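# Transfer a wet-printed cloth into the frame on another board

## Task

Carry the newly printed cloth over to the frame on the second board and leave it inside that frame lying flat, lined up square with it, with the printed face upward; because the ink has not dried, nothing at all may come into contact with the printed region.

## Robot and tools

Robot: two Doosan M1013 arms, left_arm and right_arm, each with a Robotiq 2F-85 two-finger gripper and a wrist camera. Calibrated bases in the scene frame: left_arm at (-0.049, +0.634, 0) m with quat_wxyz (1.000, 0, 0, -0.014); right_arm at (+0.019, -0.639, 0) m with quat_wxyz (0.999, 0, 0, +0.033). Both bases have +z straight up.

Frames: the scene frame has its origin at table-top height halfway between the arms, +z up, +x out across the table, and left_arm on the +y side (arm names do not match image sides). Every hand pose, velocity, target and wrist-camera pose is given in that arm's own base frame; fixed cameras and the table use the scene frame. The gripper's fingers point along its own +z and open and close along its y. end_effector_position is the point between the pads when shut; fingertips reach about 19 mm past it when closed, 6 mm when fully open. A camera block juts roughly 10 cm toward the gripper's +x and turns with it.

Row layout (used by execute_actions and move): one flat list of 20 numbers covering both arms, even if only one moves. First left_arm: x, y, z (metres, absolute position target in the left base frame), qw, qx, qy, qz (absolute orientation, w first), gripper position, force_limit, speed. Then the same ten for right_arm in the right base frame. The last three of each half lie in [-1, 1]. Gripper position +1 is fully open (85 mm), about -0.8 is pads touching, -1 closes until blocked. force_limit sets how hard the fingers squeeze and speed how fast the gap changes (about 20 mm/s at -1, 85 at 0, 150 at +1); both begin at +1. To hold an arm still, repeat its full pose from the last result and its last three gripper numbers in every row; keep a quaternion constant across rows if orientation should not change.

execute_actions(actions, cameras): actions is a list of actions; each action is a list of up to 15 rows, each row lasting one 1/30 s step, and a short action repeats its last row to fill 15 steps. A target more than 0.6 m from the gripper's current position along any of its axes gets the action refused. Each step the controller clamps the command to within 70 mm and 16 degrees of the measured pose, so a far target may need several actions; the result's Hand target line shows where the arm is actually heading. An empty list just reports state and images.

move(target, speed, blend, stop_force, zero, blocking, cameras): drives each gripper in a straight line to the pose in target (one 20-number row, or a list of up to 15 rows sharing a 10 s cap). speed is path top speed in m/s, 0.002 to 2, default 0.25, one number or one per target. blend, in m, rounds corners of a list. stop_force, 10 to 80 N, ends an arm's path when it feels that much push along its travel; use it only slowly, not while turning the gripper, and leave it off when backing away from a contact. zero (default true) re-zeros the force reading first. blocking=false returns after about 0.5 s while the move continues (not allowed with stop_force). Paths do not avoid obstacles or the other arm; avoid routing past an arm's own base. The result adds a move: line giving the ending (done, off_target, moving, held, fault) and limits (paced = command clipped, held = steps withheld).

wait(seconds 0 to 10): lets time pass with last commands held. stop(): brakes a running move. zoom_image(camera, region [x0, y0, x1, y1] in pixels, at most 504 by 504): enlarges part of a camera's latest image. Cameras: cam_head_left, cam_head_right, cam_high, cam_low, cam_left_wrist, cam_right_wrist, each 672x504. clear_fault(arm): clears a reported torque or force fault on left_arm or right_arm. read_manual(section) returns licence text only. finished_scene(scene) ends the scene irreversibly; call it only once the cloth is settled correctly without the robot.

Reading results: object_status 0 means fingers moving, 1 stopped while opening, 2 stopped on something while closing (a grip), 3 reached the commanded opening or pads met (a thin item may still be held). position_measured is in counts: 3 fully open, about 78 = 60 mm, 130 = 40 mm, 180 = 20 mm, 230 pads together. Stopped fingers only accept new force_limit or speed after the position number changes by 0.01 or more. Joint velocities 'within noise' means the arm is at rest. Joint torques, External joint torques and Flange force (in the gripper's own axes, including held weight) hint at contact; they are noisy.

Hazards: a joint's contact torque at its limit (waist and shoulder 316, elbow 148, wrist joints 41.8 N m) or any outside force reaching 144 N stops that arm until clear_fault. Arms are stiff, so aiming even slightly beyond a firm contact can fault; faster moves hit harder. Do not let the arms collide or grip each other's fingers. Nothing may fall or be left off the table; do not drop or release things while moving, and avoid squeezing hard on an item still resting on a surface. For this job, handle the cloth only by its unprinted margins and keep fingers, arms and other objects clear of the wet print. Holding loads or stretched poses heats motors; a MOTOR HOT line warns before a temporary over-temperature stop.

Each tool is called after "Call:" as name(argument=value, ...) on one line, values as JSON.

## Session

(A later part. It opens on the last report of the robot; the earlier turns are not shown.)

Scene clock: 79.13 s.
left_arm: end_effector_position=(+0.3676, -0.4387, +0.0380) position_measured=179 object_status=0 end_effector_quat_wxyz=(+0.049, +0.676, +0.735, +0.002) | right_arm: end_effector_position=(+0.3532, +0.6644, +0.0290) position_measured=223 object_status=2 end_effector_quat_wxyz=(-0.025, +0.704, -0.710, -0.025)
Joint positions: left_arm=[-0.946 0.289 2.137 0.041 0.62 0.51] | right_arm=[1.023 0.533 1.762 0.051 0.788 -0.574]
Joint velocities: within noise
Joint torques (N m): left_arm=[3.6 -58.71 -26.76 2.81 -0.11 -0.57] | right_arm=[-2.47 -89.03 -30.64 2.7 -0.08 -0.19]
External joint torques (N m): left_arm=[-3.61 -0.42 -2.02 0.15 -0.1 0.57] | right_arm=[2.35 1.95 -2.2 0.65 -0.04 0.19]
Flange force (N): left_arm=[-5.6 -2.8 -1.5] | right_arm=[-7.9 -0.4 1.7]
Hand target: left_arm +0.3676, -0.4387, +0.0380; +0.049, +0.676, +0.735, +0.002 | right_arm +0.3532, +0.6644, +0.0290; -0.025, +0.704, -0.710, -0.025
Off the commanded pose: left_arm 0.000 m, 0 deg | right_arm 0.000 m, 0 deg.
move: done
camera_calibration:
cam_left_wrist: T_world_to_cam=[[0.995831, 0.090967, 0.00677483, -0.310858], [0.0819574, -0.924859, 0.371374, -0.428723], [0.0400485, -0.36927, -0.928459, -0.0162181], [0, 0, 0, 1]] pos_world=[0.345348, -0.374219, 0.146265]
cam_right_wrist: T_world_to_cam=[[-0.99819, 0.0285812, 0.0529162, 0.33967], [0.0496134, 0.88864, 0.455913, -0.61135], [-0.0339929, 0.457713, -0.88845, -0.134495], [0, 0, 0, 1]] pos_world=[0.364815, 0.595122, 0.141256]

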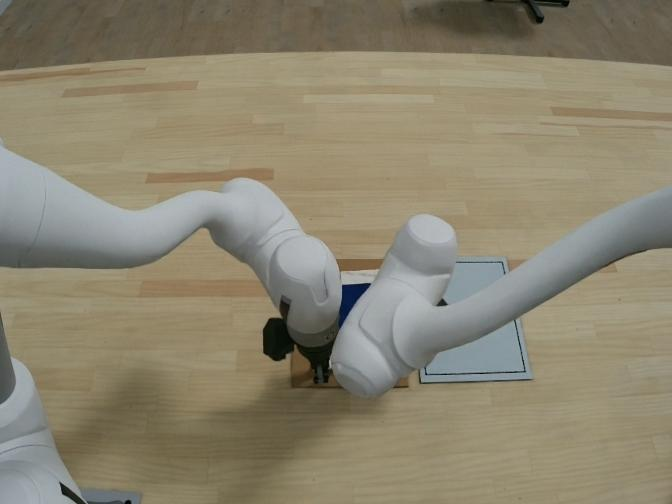

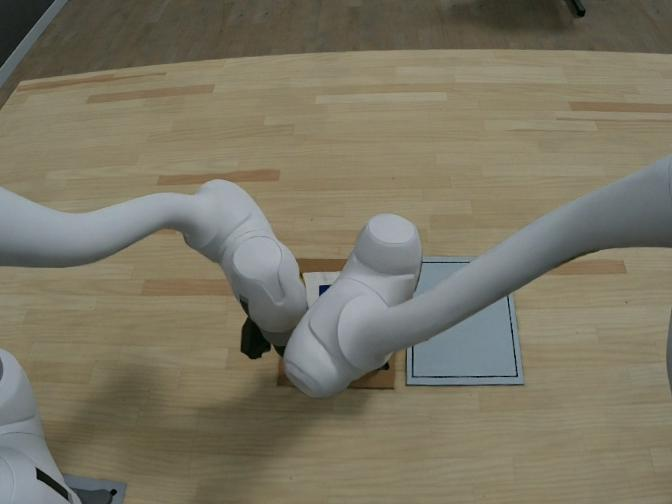

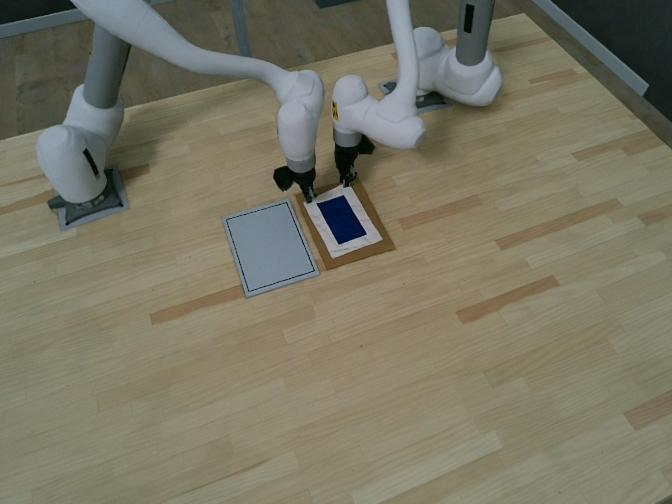

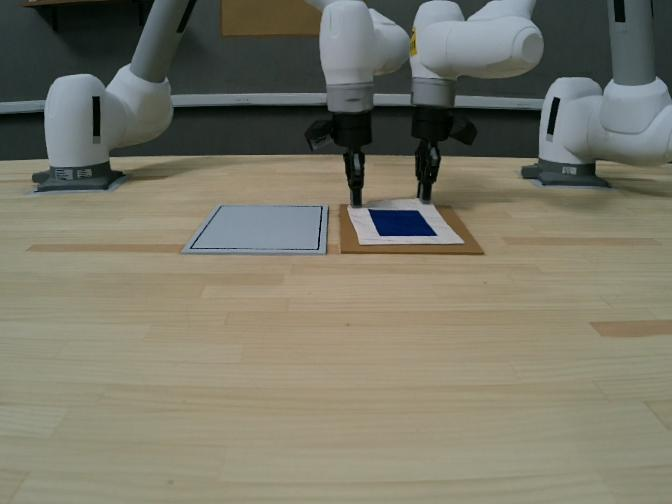

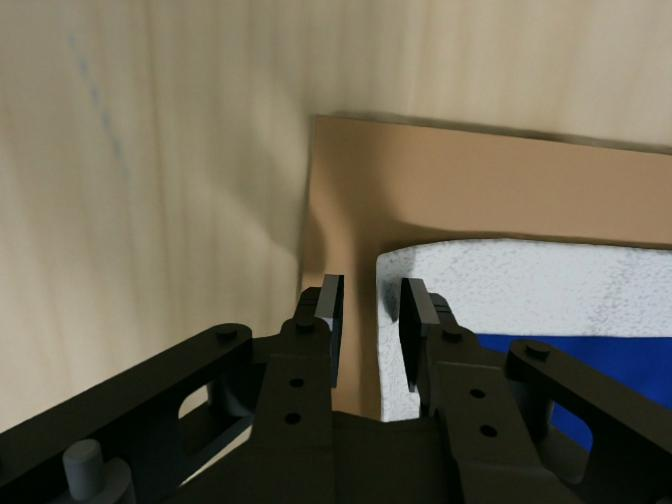

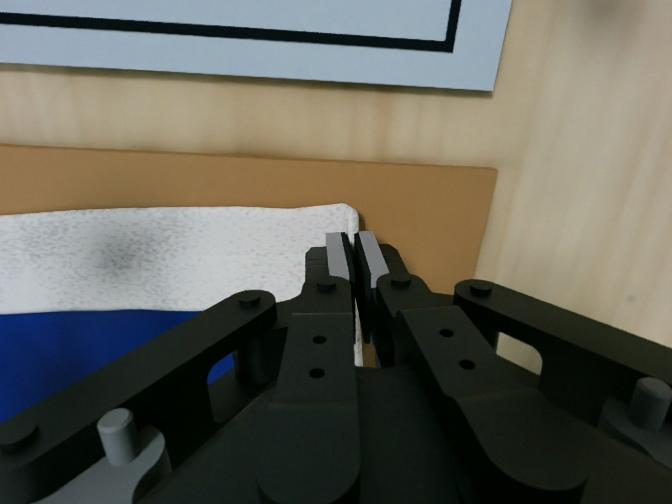

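Call:
move(target=[[0.3735,-0.4410,0.035,0.0494,0.6763,0.7350,0.0021,-0.4,-0.7,-1,0.3532,0.6644,0.0290,-0.0248,0.7037,-0.7097,-0.0246,-1,-0.7,-1]], speed=0.02, cameras=[])

Call:
move(target=[0.3735,-0.4410,0.012,0.0494,0.6763,0.7350,0.0021,-0.4,-0.7,-1,0.3532,0.6644,0.0290,-0.0248,0.7037,-0.7097,-0.0246,-1,-0.7,-1], speed=0.005, stop_force=12)

Call:
zoom_image(camera="cam_left_wrist", region=[250, 160, 500, 430])

Scene clock: 81.63 s.
left_arm: end_effector_position=(+0.3735, -0.4410, +0.0350) position_measured=179 object_status=3 end_effector_quat_wxyz=(+0.049, +0.676, +0.735, +0.002) | right_arm: end_effector_position=(+0.3532, +0.6644, +0.0290) position_measured=223 object_status=2 end_effector_quat_wxyz=(-0.025, +0.704, -0.710, -0.025)
Joint positions: left_arm=[-0.939 0.3 2.129 0.04 0.617 0.516] | right_arm=[1.023 0.533 1.762 0.051 0.788 -0.574]
Joint velocities: within noise
Joint torques (N m): left_arm=[3.67 -59.72 -27.04 2.79 -0.13 -0.55] | right_arm=[-2.77 -89.16 -30.47 2.7 -0.09 -0.2]
External joint torques (N m): left_arm=[-3.69 -0.64 -1.72 0.16 -0.08 0.55] | right_arm=[2.49 2.31 -2.31 0.65 -0.02 0.2]
Flange force (N): left_arm=[-5.0 -3.3 -1.7] | right_arm=[-8.6 -0.6 2.1]
Hand target: left_arm +0.3735, -0.4410, +0.0350; +0.049, +0.676, +0.735, +0.002 | right_arm +0.3532, +0.6644, +0.0290; -0.025, +0.704, -0.710, -0.025
Off the commanded pose: left_arm 0.000 m, 0 deg | right_arm 0.000 m, 0 deg.
move: done
No camera images: "cameras" was empty.

Scene clock: 83.97 s.
left_arm: end_effector_position=(+0.3736, -0.4411, +0.0262) position_measured=179 object_status=3 end_effector_quat_wxyz=(+0.050, +0.676, +0.735, +0.002) | right_arm: end_effector_position=(+0.3532, +0.6644, +0.0290) position_measured=223 object_status=2 end_effector_quat_wxyz=(-0.025, +0.704, -0.710, -0.025)
Joint positions: left_arm=[-0.939 0.313 2.134 0.041 0.599 0.515] | right_arm=[1.023 0.533 1.762 0.051 0.788 -0.574]
Joint velocities: within noise
Joint torques (N m): left_arm=[3.64 -48.97 -19.37 2.57 0.2 -0.59] | right_arm=[-2.56 -88.76 -30.4 2.66 -0.09 -0.18]
External joint torques (N m): left_arm=[-3.65 -11.47 -8.64 0.31 -0.41 0.6] | right_arm=[2.48 1.77 -2.45 0.69 -0.02 0.18]
Flange force (N): left_arm=[-5.9 -2.1 -20.6] | right_arm=[-8.3 -0.5 1.4]
Hand target: left_arm +0.3735, -0.4411, +0.0262; +0.049, +0.676, +0.735, +0.002 | right_arm +0.3532, +0.6644, +0.0290; -0.025, +0.704, -0.710, -0.025
Off the commanded pose: left_arm 0.014 m, 0 deg | right_arm 0.000 m, 0 deg.
move: contact (left_arm)
camera_calibration:
cam_left_wrist: T_world_to_cam=[[0.995827, 0.0910067, 0.00684743, -0.316429], [0.0819582, -0.924773, 0.371588, -0.427041], [0.0401493, -0.369476, -0.928373, -0.0284208], [0, 0, 0, 1]] pos_world=[0.351249, -0.37662, 0.134465]
cam_right_wrist: T_world_to_cam=[[-0.99819, 0.0285812, 0.0529162, 0.33967], [0.0496134, 0.88864, 0.455913, -0.61135], [-0.0339929, 0.457713, -0.88845, -0.134495], [0, 0, 0, 1]] pos_world=[0.364815, 0.595122, 0.141256]

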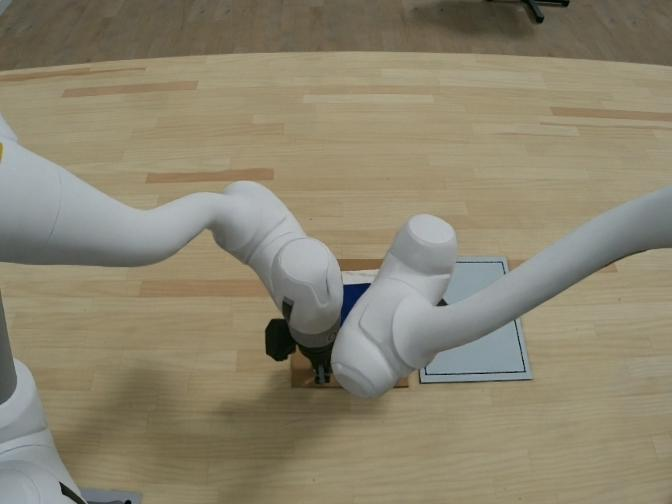

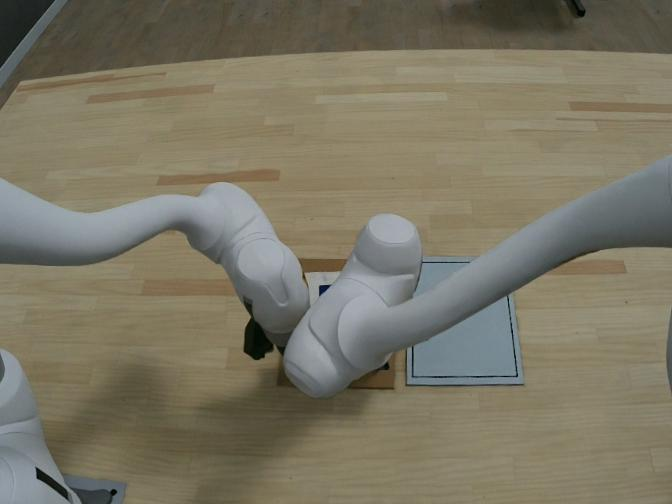

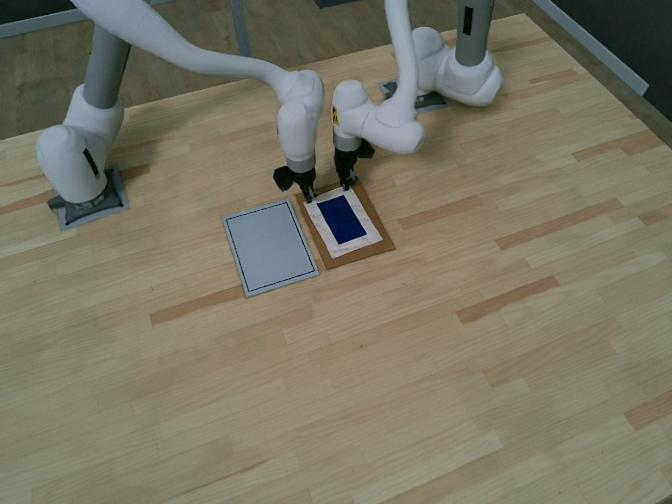

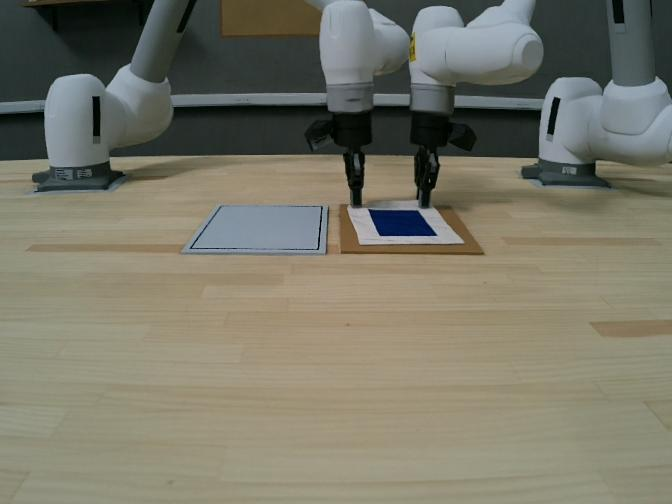

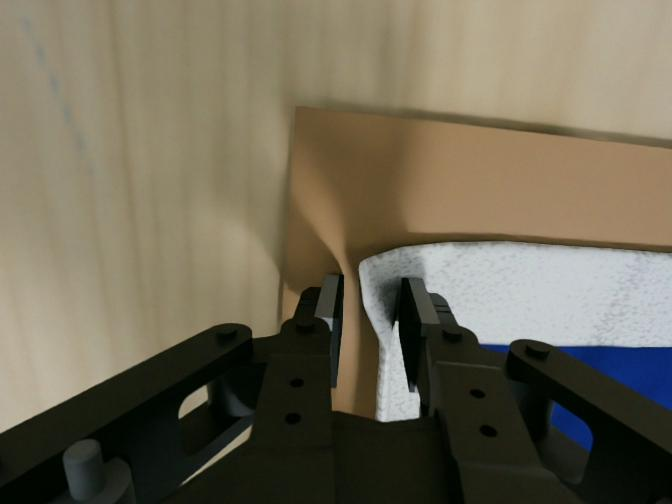

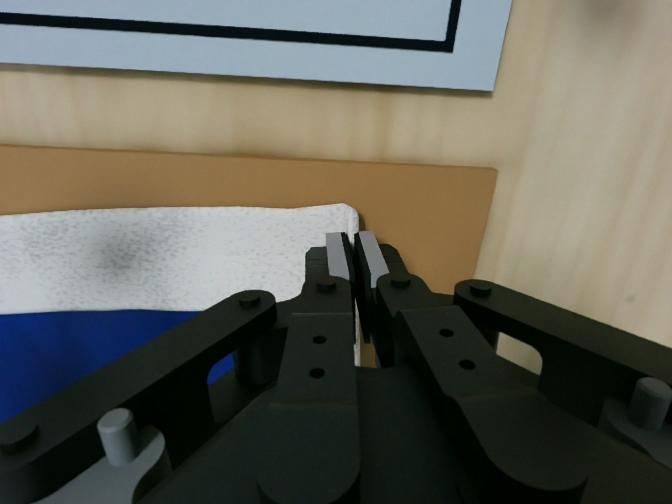

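Scaled by 1.867 from the camera's 672x504 image, which has a finer 960x720 frame.

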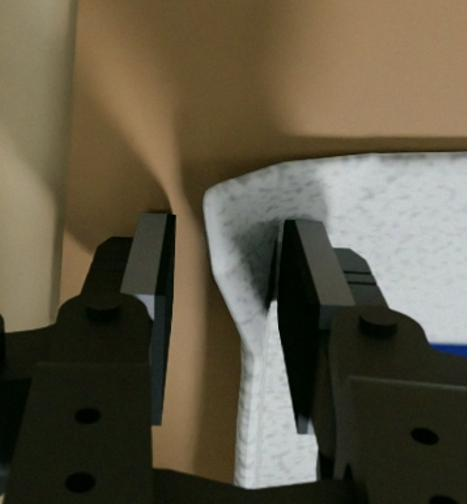

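Call:
move(target=[0.3735,-0.4411,0.0262,0.0494,0.6763,0.7350,0.0021,-1,-0.7,-1,0.3532,0.6644,0.0290,-0.0248,0.7037,-0.7097,-0.0246,-1,-0.7,-1], speed=0.01, cameras=["cam_left_wrist","cam_low"])

Call:
zoom_image(camera="cam_left_wrist", region=[250, 160, 500, 430])

Scene clock: 86.33 s.
left_arm: end_effector_position=(+0.3735, -0.4411, +0.0262) position_measured=223 object_status=0 end_effector_quat_wxyz=(+0.049, +0.676, +0.735, +0.002) | right_arm: end_effector_position=(+0.3532, +0.6644, +0.0290) position_measured=223 object_status=2 end_effector_quat_wxyz=(-0.025, +0.704, -0.710, -0.025)
Joint positions: left_arm=[-0.94 0.313 2.134 0.041 0.599 0.515] | right_arm=[1.023 0.533 1.762 0.051 0.788 -0.574]
Joint velocities: within noise
Joint torques (N m): left_arm=[-0.12 -34.43 -6.94 1.06 2.37 -0.65] | right_arm=[-2.77 -88.95 -30.51 2.66 -0.09 -0.17]
External joint torques (N m): left_arm=[0.1 -26.14 -21.17 1.82 -2.58 0.66] | right_arm=[3.01 1.92 -2.3 0.7 -0.02 0.17]
Flange force (N): left_arm=[-7.4 7.5 -43.7] | right_arm=[-8.5 0.2 1.6]
Hand target: left_arm +0.3735, -0.4411, +0.0262; +0.049, +0.676, +0.735, +0.002 | right_arm +0.3532, +0.6644, +0.0290; -0.025, +0.704, -0.710, -0.025
Off the commanded pose: left_arm 0.000 m, 0 deg | right_arm 0.000 m, 0 deg.
move: done
camera_calibration:
cam_left_wrist: T_world_to_cam=[[0.99583, 0.090974, 0.00676331, -0.316422], [0.0819629, -0.92481, 0.371494, -0.427136], [0.040051, -0.36939, -0.928411, -0.0283858], [0, 0, 0, 1]] pos_world=[0.351248, -0.376719, 0.134465]
Images, in order (width x height): cam_low 672x504, cam_left_wrist 672x504.

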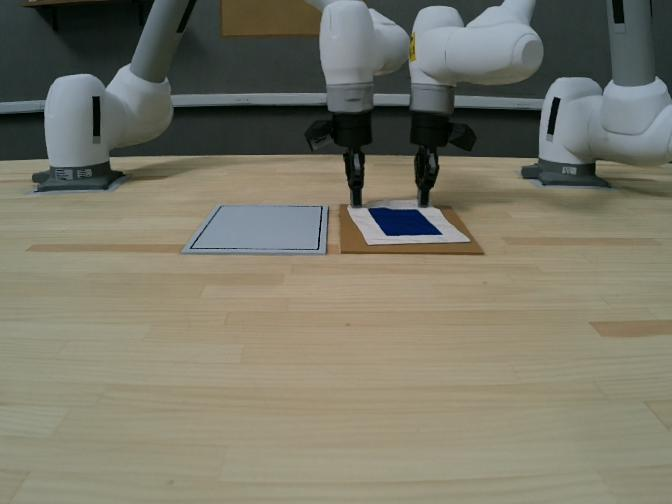

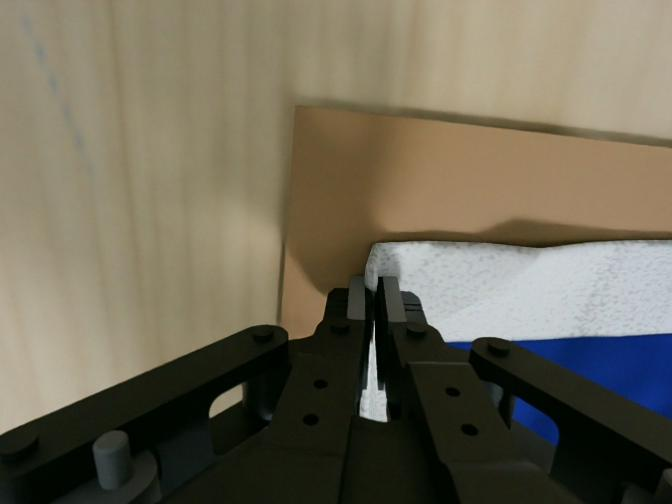

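Scaled by 1.867 from the camera's 672x504 image, which has a finer 960x720 frame.

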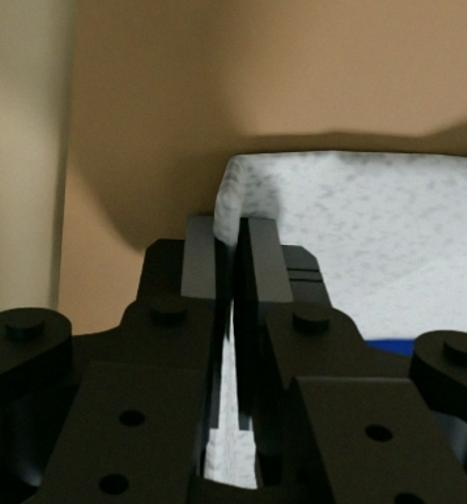

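Call:
move(target=[0.3735,-0.4411,0.0502,0.0494,0.6763,0.7350,0.0021,-1,-0.7,-1,0.3532,0.6644,0.0502,-0.0248,0.7037,-0.7097,-0.0246,-1,-0.7,-1], speed=0.04)

Call:
zoom_image(camera="cam_left_wrist", region=[250, 160, 500, 430])

Call:
zoom_image(camera="cam_right_wrist", region=[220, 110, 470, 380])

Call:
zoom_image(camera="cam_low", region=[300, 80, 500, 270])

Scene clock: 88.53 s.
left_arm: end_effector_position=(+0.3735, -0.4411, +0.0502) position_measured=223 object_status=2 end_effector_quat_wxyz=(+0.049, +0.676, +0.735, +0.002) | right_arm: end_effector_position=(+0.3532, +0.6644, +0.0502) position_measured=223 object_status=2 end_effector_quat_wxyz=(-0.025, +0.704, -0.710, -0.025)
Joint positions: left_arm=[-0.94 0.279 2.12 0.039 0.648 0.518] | right_arm=[1.023 0.51 1.751 0.049 0.822 -0.572]
Joint velocities: within noise
Joint torques (N m): left_arm=[3.44 -58.64 -27.93 2.94 -0.11 -0.55] | right_arm=[-2.71 -90.08 -32.6 2.76 -0.06 -0.15]
External joint torques (N m): left_arm=[-3.4 -0.19 -1.73 0.11 -0.1 0.55] | right_arm=[2.67 4.69 -1.09 0.68 -0.06 0.14]
Flange force (N): left_arm=[-5.1 -2.6 -1.0] | right_arm=[-8.8 -0.6 5.1]
Hand target: left_arm +0.3735, -0.4411, +0.0502; +0.049, +0.676, +0.735, +0.002 | right_arm +0.3532, +0.6644, +0.0502; -0.025, +0.704, -0.710, -0.025
Off the commanded pose: left_arm 0.000 m, 0 deg | right_arm 0.000 m, 0 deg.
move: done
camera_calibration:
cam_left_wrist: T_world_to_cam=[[0.995835, 0.090931, 0.00668208, -0.316589], [0.0819585, -0.924862, 0.371366, -0.43605], [0.0399487, -0.369272, -0.928462, -0.00601495], [0, 0, 0, 1]] pos_world=[0.351248, -0.376719, 0.158465]
cam_right_wrist: T_world_to_cam=[[-0.99819, 0.0285812, 0.0529162, 0.338549], [0.0496134, 0.88864, 0.455913, -0.621015], [-0.0339929, 0.457713, -0.88845, -0.11566], [0, 0, 0, 1]] pos_world=[0.364815, 0.595122, 0.162456]

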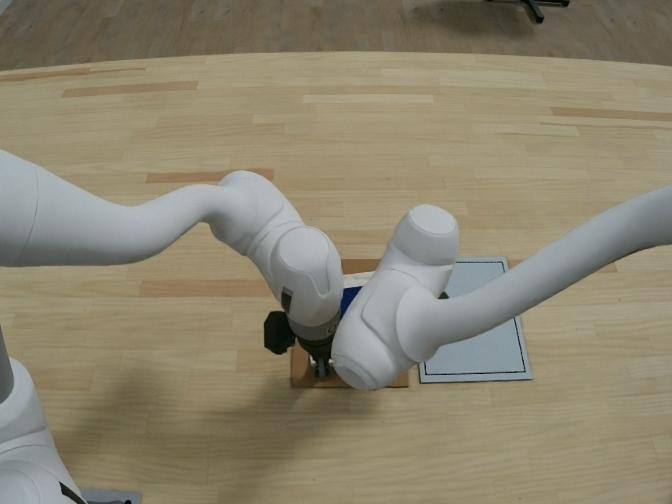

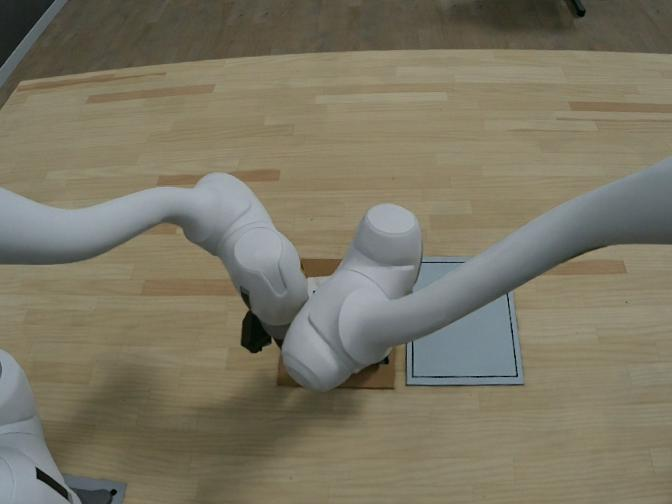

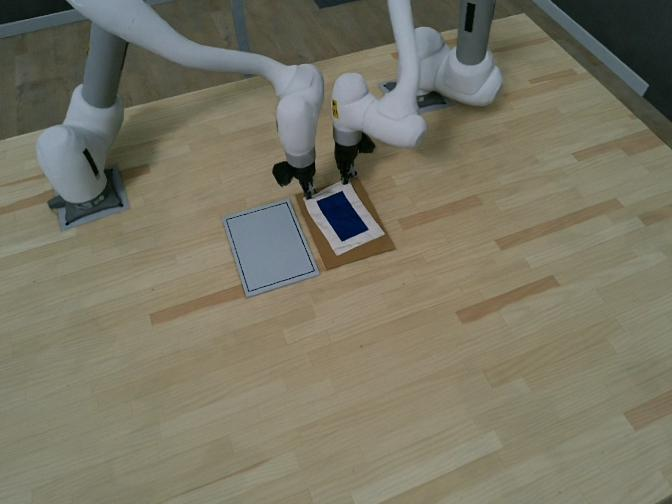

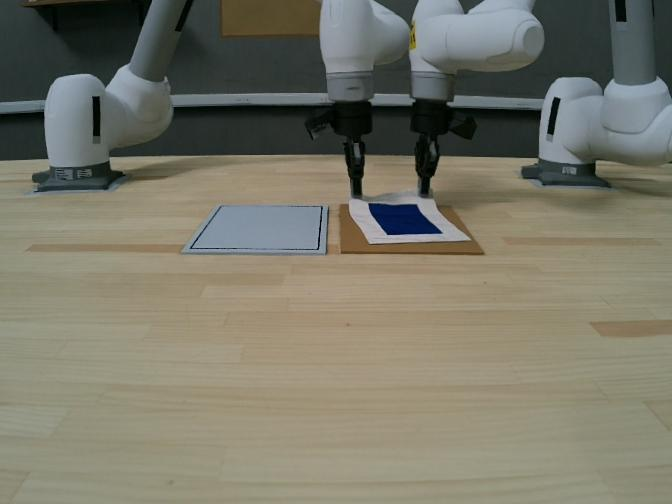

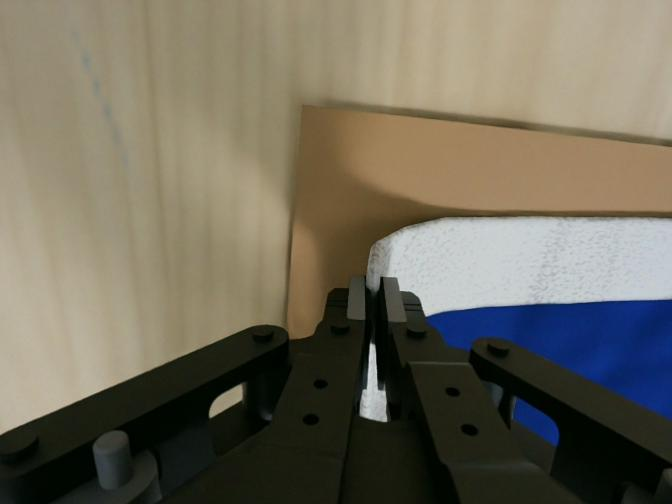

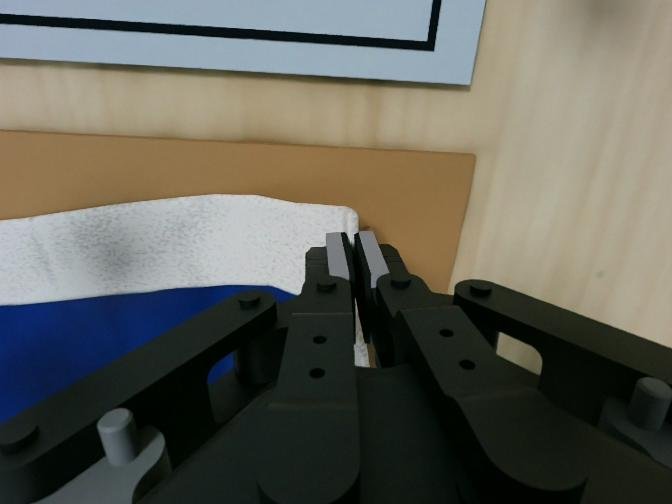

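Scaled by 1.867 from the camera's 672x504 image, which has a finer 960x720 frame.

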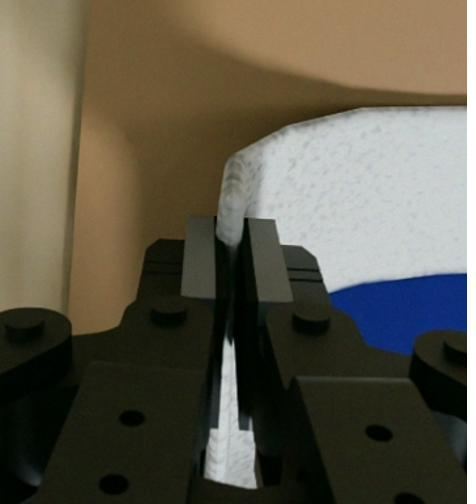

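Scaled by 1.867 from the camera's 672x504 image, which has a finer 960x720 frame.

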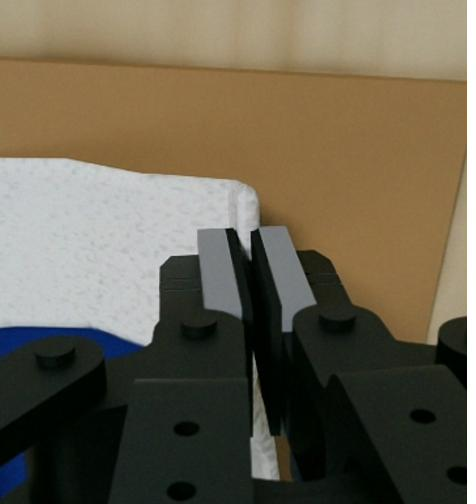

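Scaled by 2.520 from the camera's 672x504 image, which has a finer 960x720 frame.

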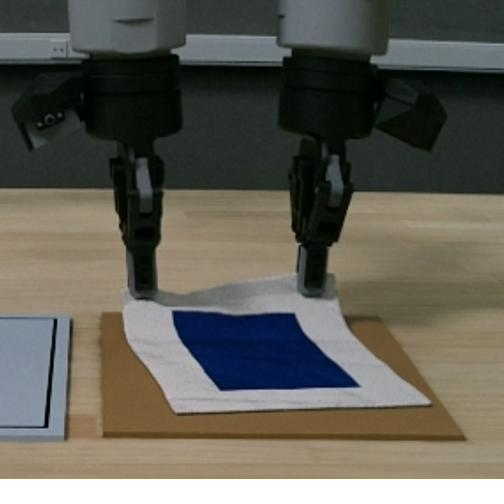

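Call:
move(target=[[0.3885,-0.4398,0.109,0.0494,0.6763,0.7350,0.0021,-1,-0.7,-1,0.3682,0.6643,0.109,-0.0248,0.7037,-0.7097,-0.0246,-1,-0.7,-1],[0.4315,-0.4359,0.184,0.0494,0.6763,0.7350,0.0021,-1,-0.7,-1,0.4112,0.6641,0.184,-0.0248,0.7037,-0.7097,-0.0246,-1,-0.7,-1],[0.4975,-0.4301,0.239,0.0494,0.6763,0.7350,0.0021,-1,-0.7,-1,0.4772,0.6638,0.239,-0.0248,0.7037,-0.7097,-0.0246,-1,-0.7,-1]], speed=0.1, blend=0.02)

Call:
zoom_image(camera="cam_low", region=[300, 80, 500, 270])

Scene clock: 94.67 s.
left_arm: end_effector_position=(+0.4975, -0.4301, +0.2390) position_measured=223 object_status=2 end_effector_quat_wxyz=(+0.049, +0.676, +0.735, +0.002) | right_arm: end_effector_position=(+0.4772, +0.6638, +0.2390) position_measured=223 object_status=2 end_effector_quat_wxyz=(-0.025, +0.704, -0.710, -0.025)
Joint positions: left_arm=[-0.768 0.196 1.808 0.008 1.039 0.716] | right_arm=[0.89 0.454 1.45 0.047 1.183 -0.689]
Joint velocities: within noise
Joint torques (N m): left_arm=[3.58 -60.24 -37.37 3.97 -0.09 -0.57] | right_arm=[-2.7 -92.41 -39.88 3.52 0.03 -0.16]
External joint torques (N m): left_arm=[-3.6 -0.16 -2.25 0.09 -0.14 0.58] | right_arm=[2.56 4.49 -1.28 0.71 -0.13 0.16]
Flange force (N): left_arm=[-6.1 -0.7 -2.0] | right_arm=[-9.9 -3.1 1.9]
Hand target: left_arm +0.4975, -0.4301, +0.2390; +0.049, +0.676, +0.735, +0.002 | right_arm +0.4772, +0.6638, +0.2390; -0.025, +0.704, -0.710, -0.025
Off the commanded pose: left_arm 0.000 m, 0 deg | right_arm 0.000 m, 0 deg.
move: done
camera_calibration:
cam_left_wrist: T_world_to_cam=[[0.995835, 0.0909274, 0.00667361, -0.442332], [0.0819546, -0.924828, 0.371452, -0.506169], [0.0399471, -0.369358, -0.928428, 0.168344], [0, 0, 0, 1]] pos_world=[0.475248, -0.365719, 0.347265]
cam_right_wrist: T_world_to_cam=[[-0.99819, 0.0285812, 0.0529162, 0.452351], [0.0496134, 0.88864, 0.455913, -0.712711], [-0.0339929, 0.457713, -0.88845, 0.0565688], [0, 0, 0, 1]] pos_world=[0.488815, 0.594522, 0.351256]

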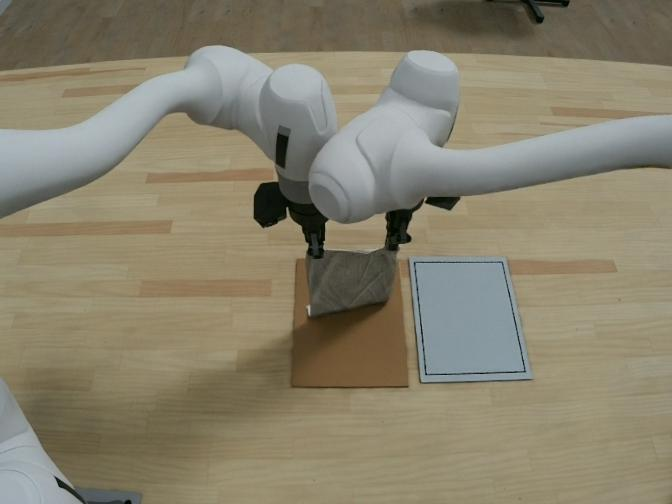

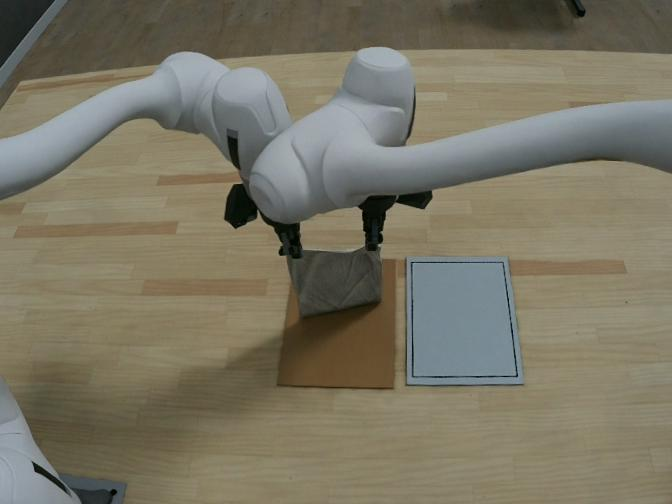

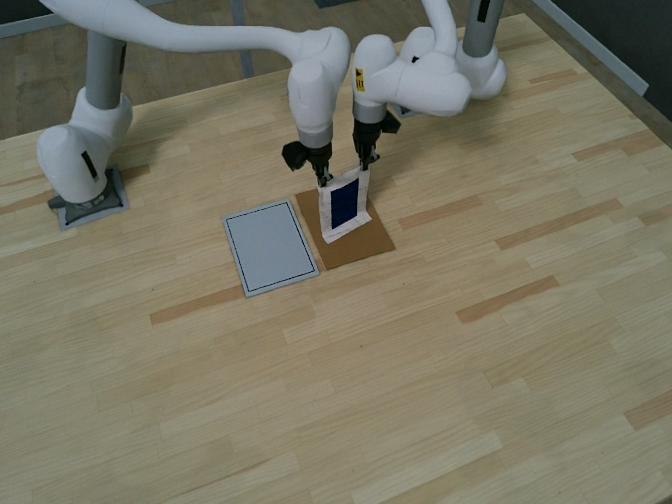

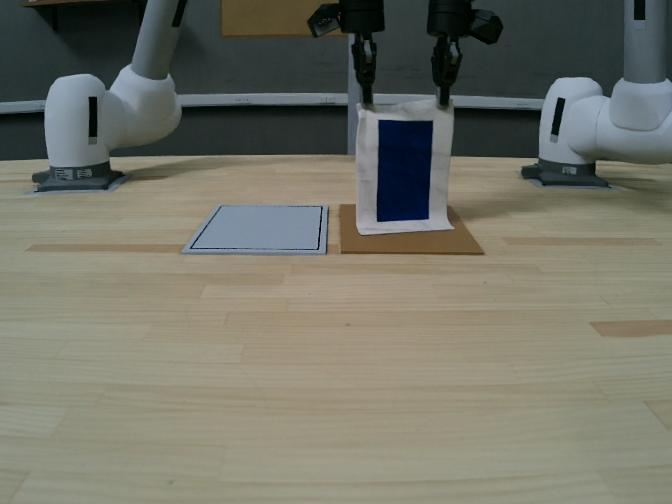

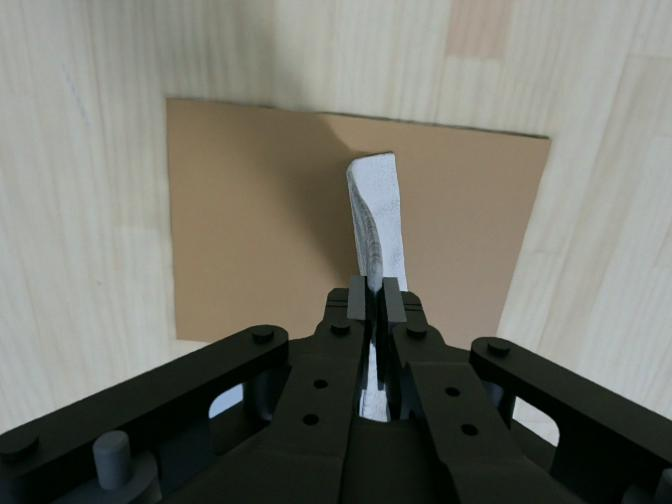

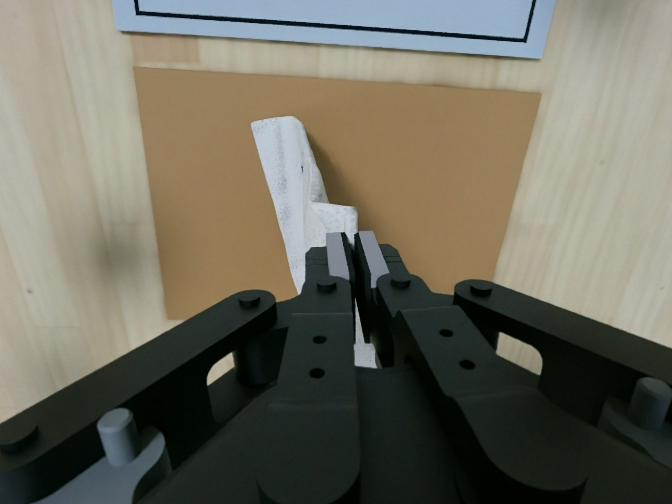

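Scaled by 2.520 from the camera's 672x504 image, which has a finer 960x720 frame.

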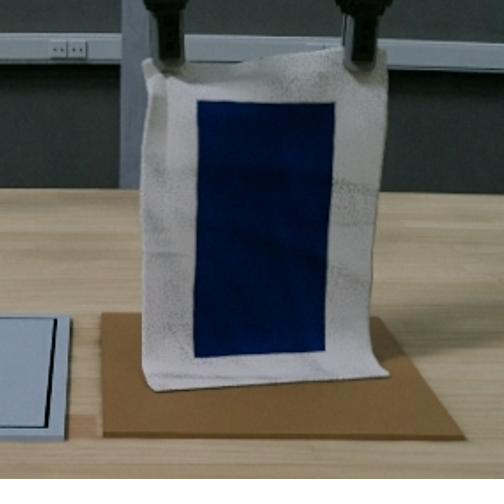

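Call:
move(target=[[0.5200,-0.4281,0.345,0.0494,0.6763,0.7350,0.0021,-1,-0.7,-1,0.4997,0.6637,0.345,-0.0248,0.7037,-0.7097,-0.0246,-1,-0.7,-1]], speed=0.1)

Call:
zoom_image(camera="cam_low", region=[300, 20, 500, 270])

Scene clock: 103.60 s.
left_arm: end_effector_position=(+0.5200, -0.4281, +0.3451) position_measured=223 object_status=2 end_effector_quat_wxyz=(+0.049, +0.676, +0.735, +0.002) | right_arm: end_effector_position=(+0.4997, +0.6637, +0.3452) position_measured=223 object_status=2 end_effector_quat_wxyz=(-0.025, +0.704, -0.710, -0.025)
Joint positions: left_arm=[-0.742 0.164 1.646 0.004 1.233 0.745] | right_arm=[0.868 0.434 1.284 0.046 1.37 -0.702]
Joint velocities: within noise
Joint torques (N m): left_arm=[3.71 -60.14 -39.64 4.27 -0.11 -0.57] | right_arm=[-2.86 -92.6 -41.46 3.71 0.02 -0.2]
External joint torques (N m): left_arm=[-3.65 0.49 -2.73 0.07 -0.12 0.58] | right_arm=[2.99 4.38 -1.68 0.73 -0.12 0.2]
Flange force (N): left_arm=[-7.5 0.9 -2.8] | right_arm=[-11.5 -3.9 -0.3]
Hand target: left_arm +0.5200, -0.4281, +0.3450; +0.049, +0.676, +0.735, +0.002 | right_arm +0.4997, +0.6637, +0.3450; -0.025, +0.704, -0.710, -0.025
Off the commanded pose: left_arm 0.000 m, 0 deg | right_arm 0.000 m, 0 deg.
move: done
camera_calibration:
cam_left_wrist: T_world_to_cam=[[0.99583, 0.090974, 0.00676331, -0.46556], [0.0819629, -0.92481, 0.371494, -0.54549], [0.040051, -0.36939, -0.928411, 0.26666], [0, 0, 0, 1]] pos_world=[0.497648, -0.363619, 0.453365]
cam_right_wrist: T_world_to_cam=[[-0.998193, 0.0286181, 0.0528325, 0.469214], [0.0496126, 0.888577, 0.456037, -0.762086], [-0.0338948, 0.457835, -0.888391, 0.15163], [0, 0, 0, 1]] pos_world=[0.511315, 0.594322, 0.457456]

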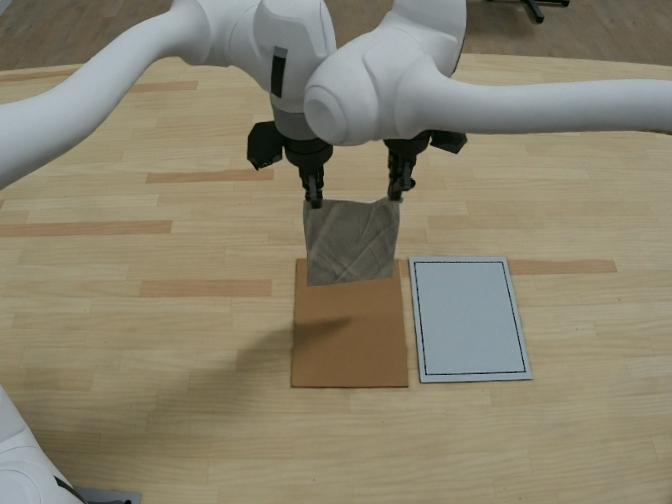

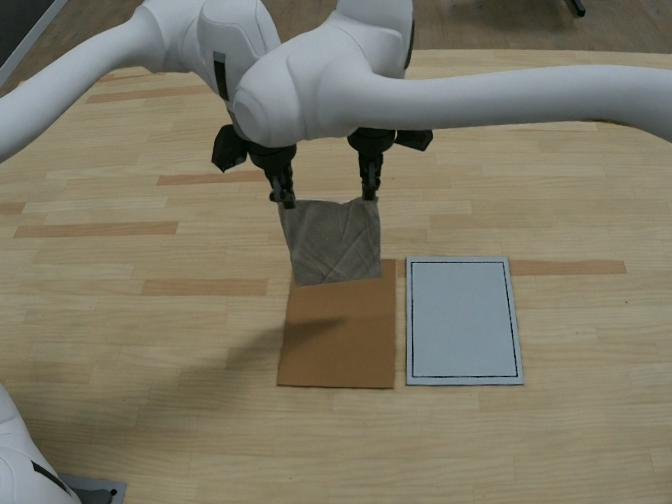

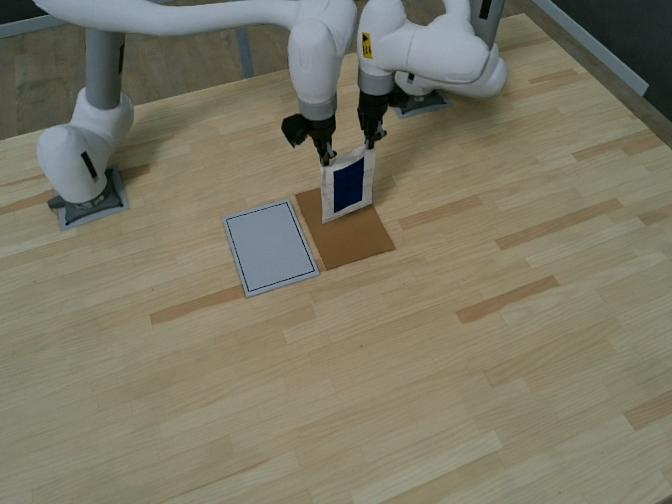

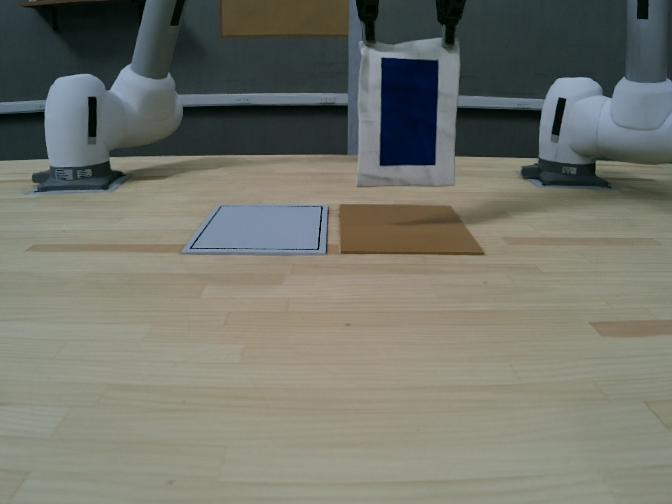

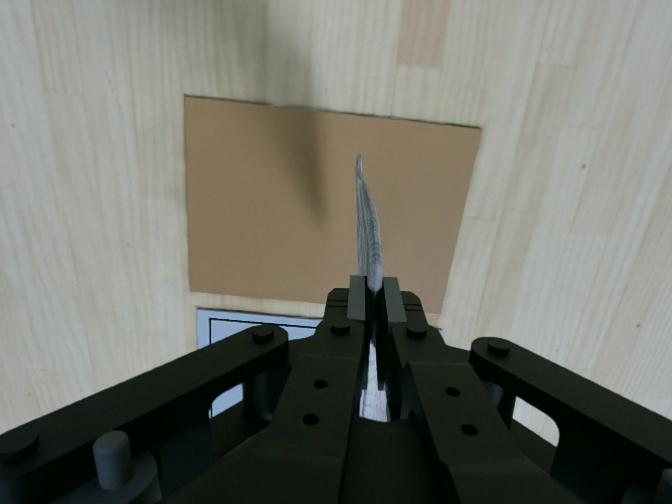

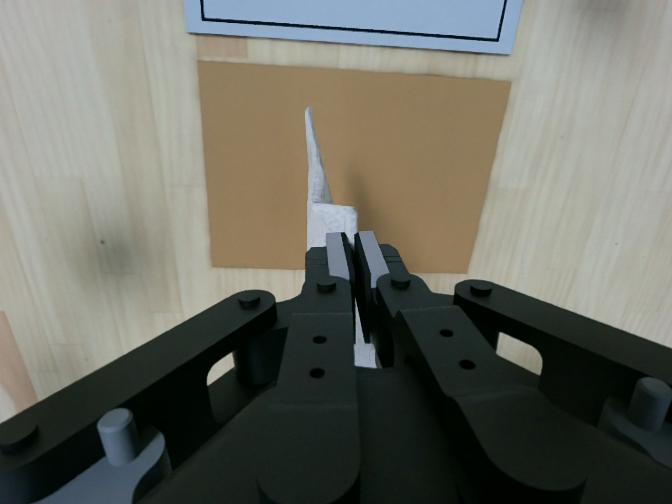

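Scaled by 2.016 from the camera's 672x504 image, which has a finer 960x720 frame.

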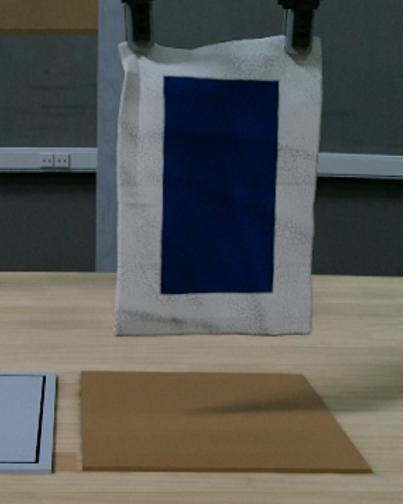

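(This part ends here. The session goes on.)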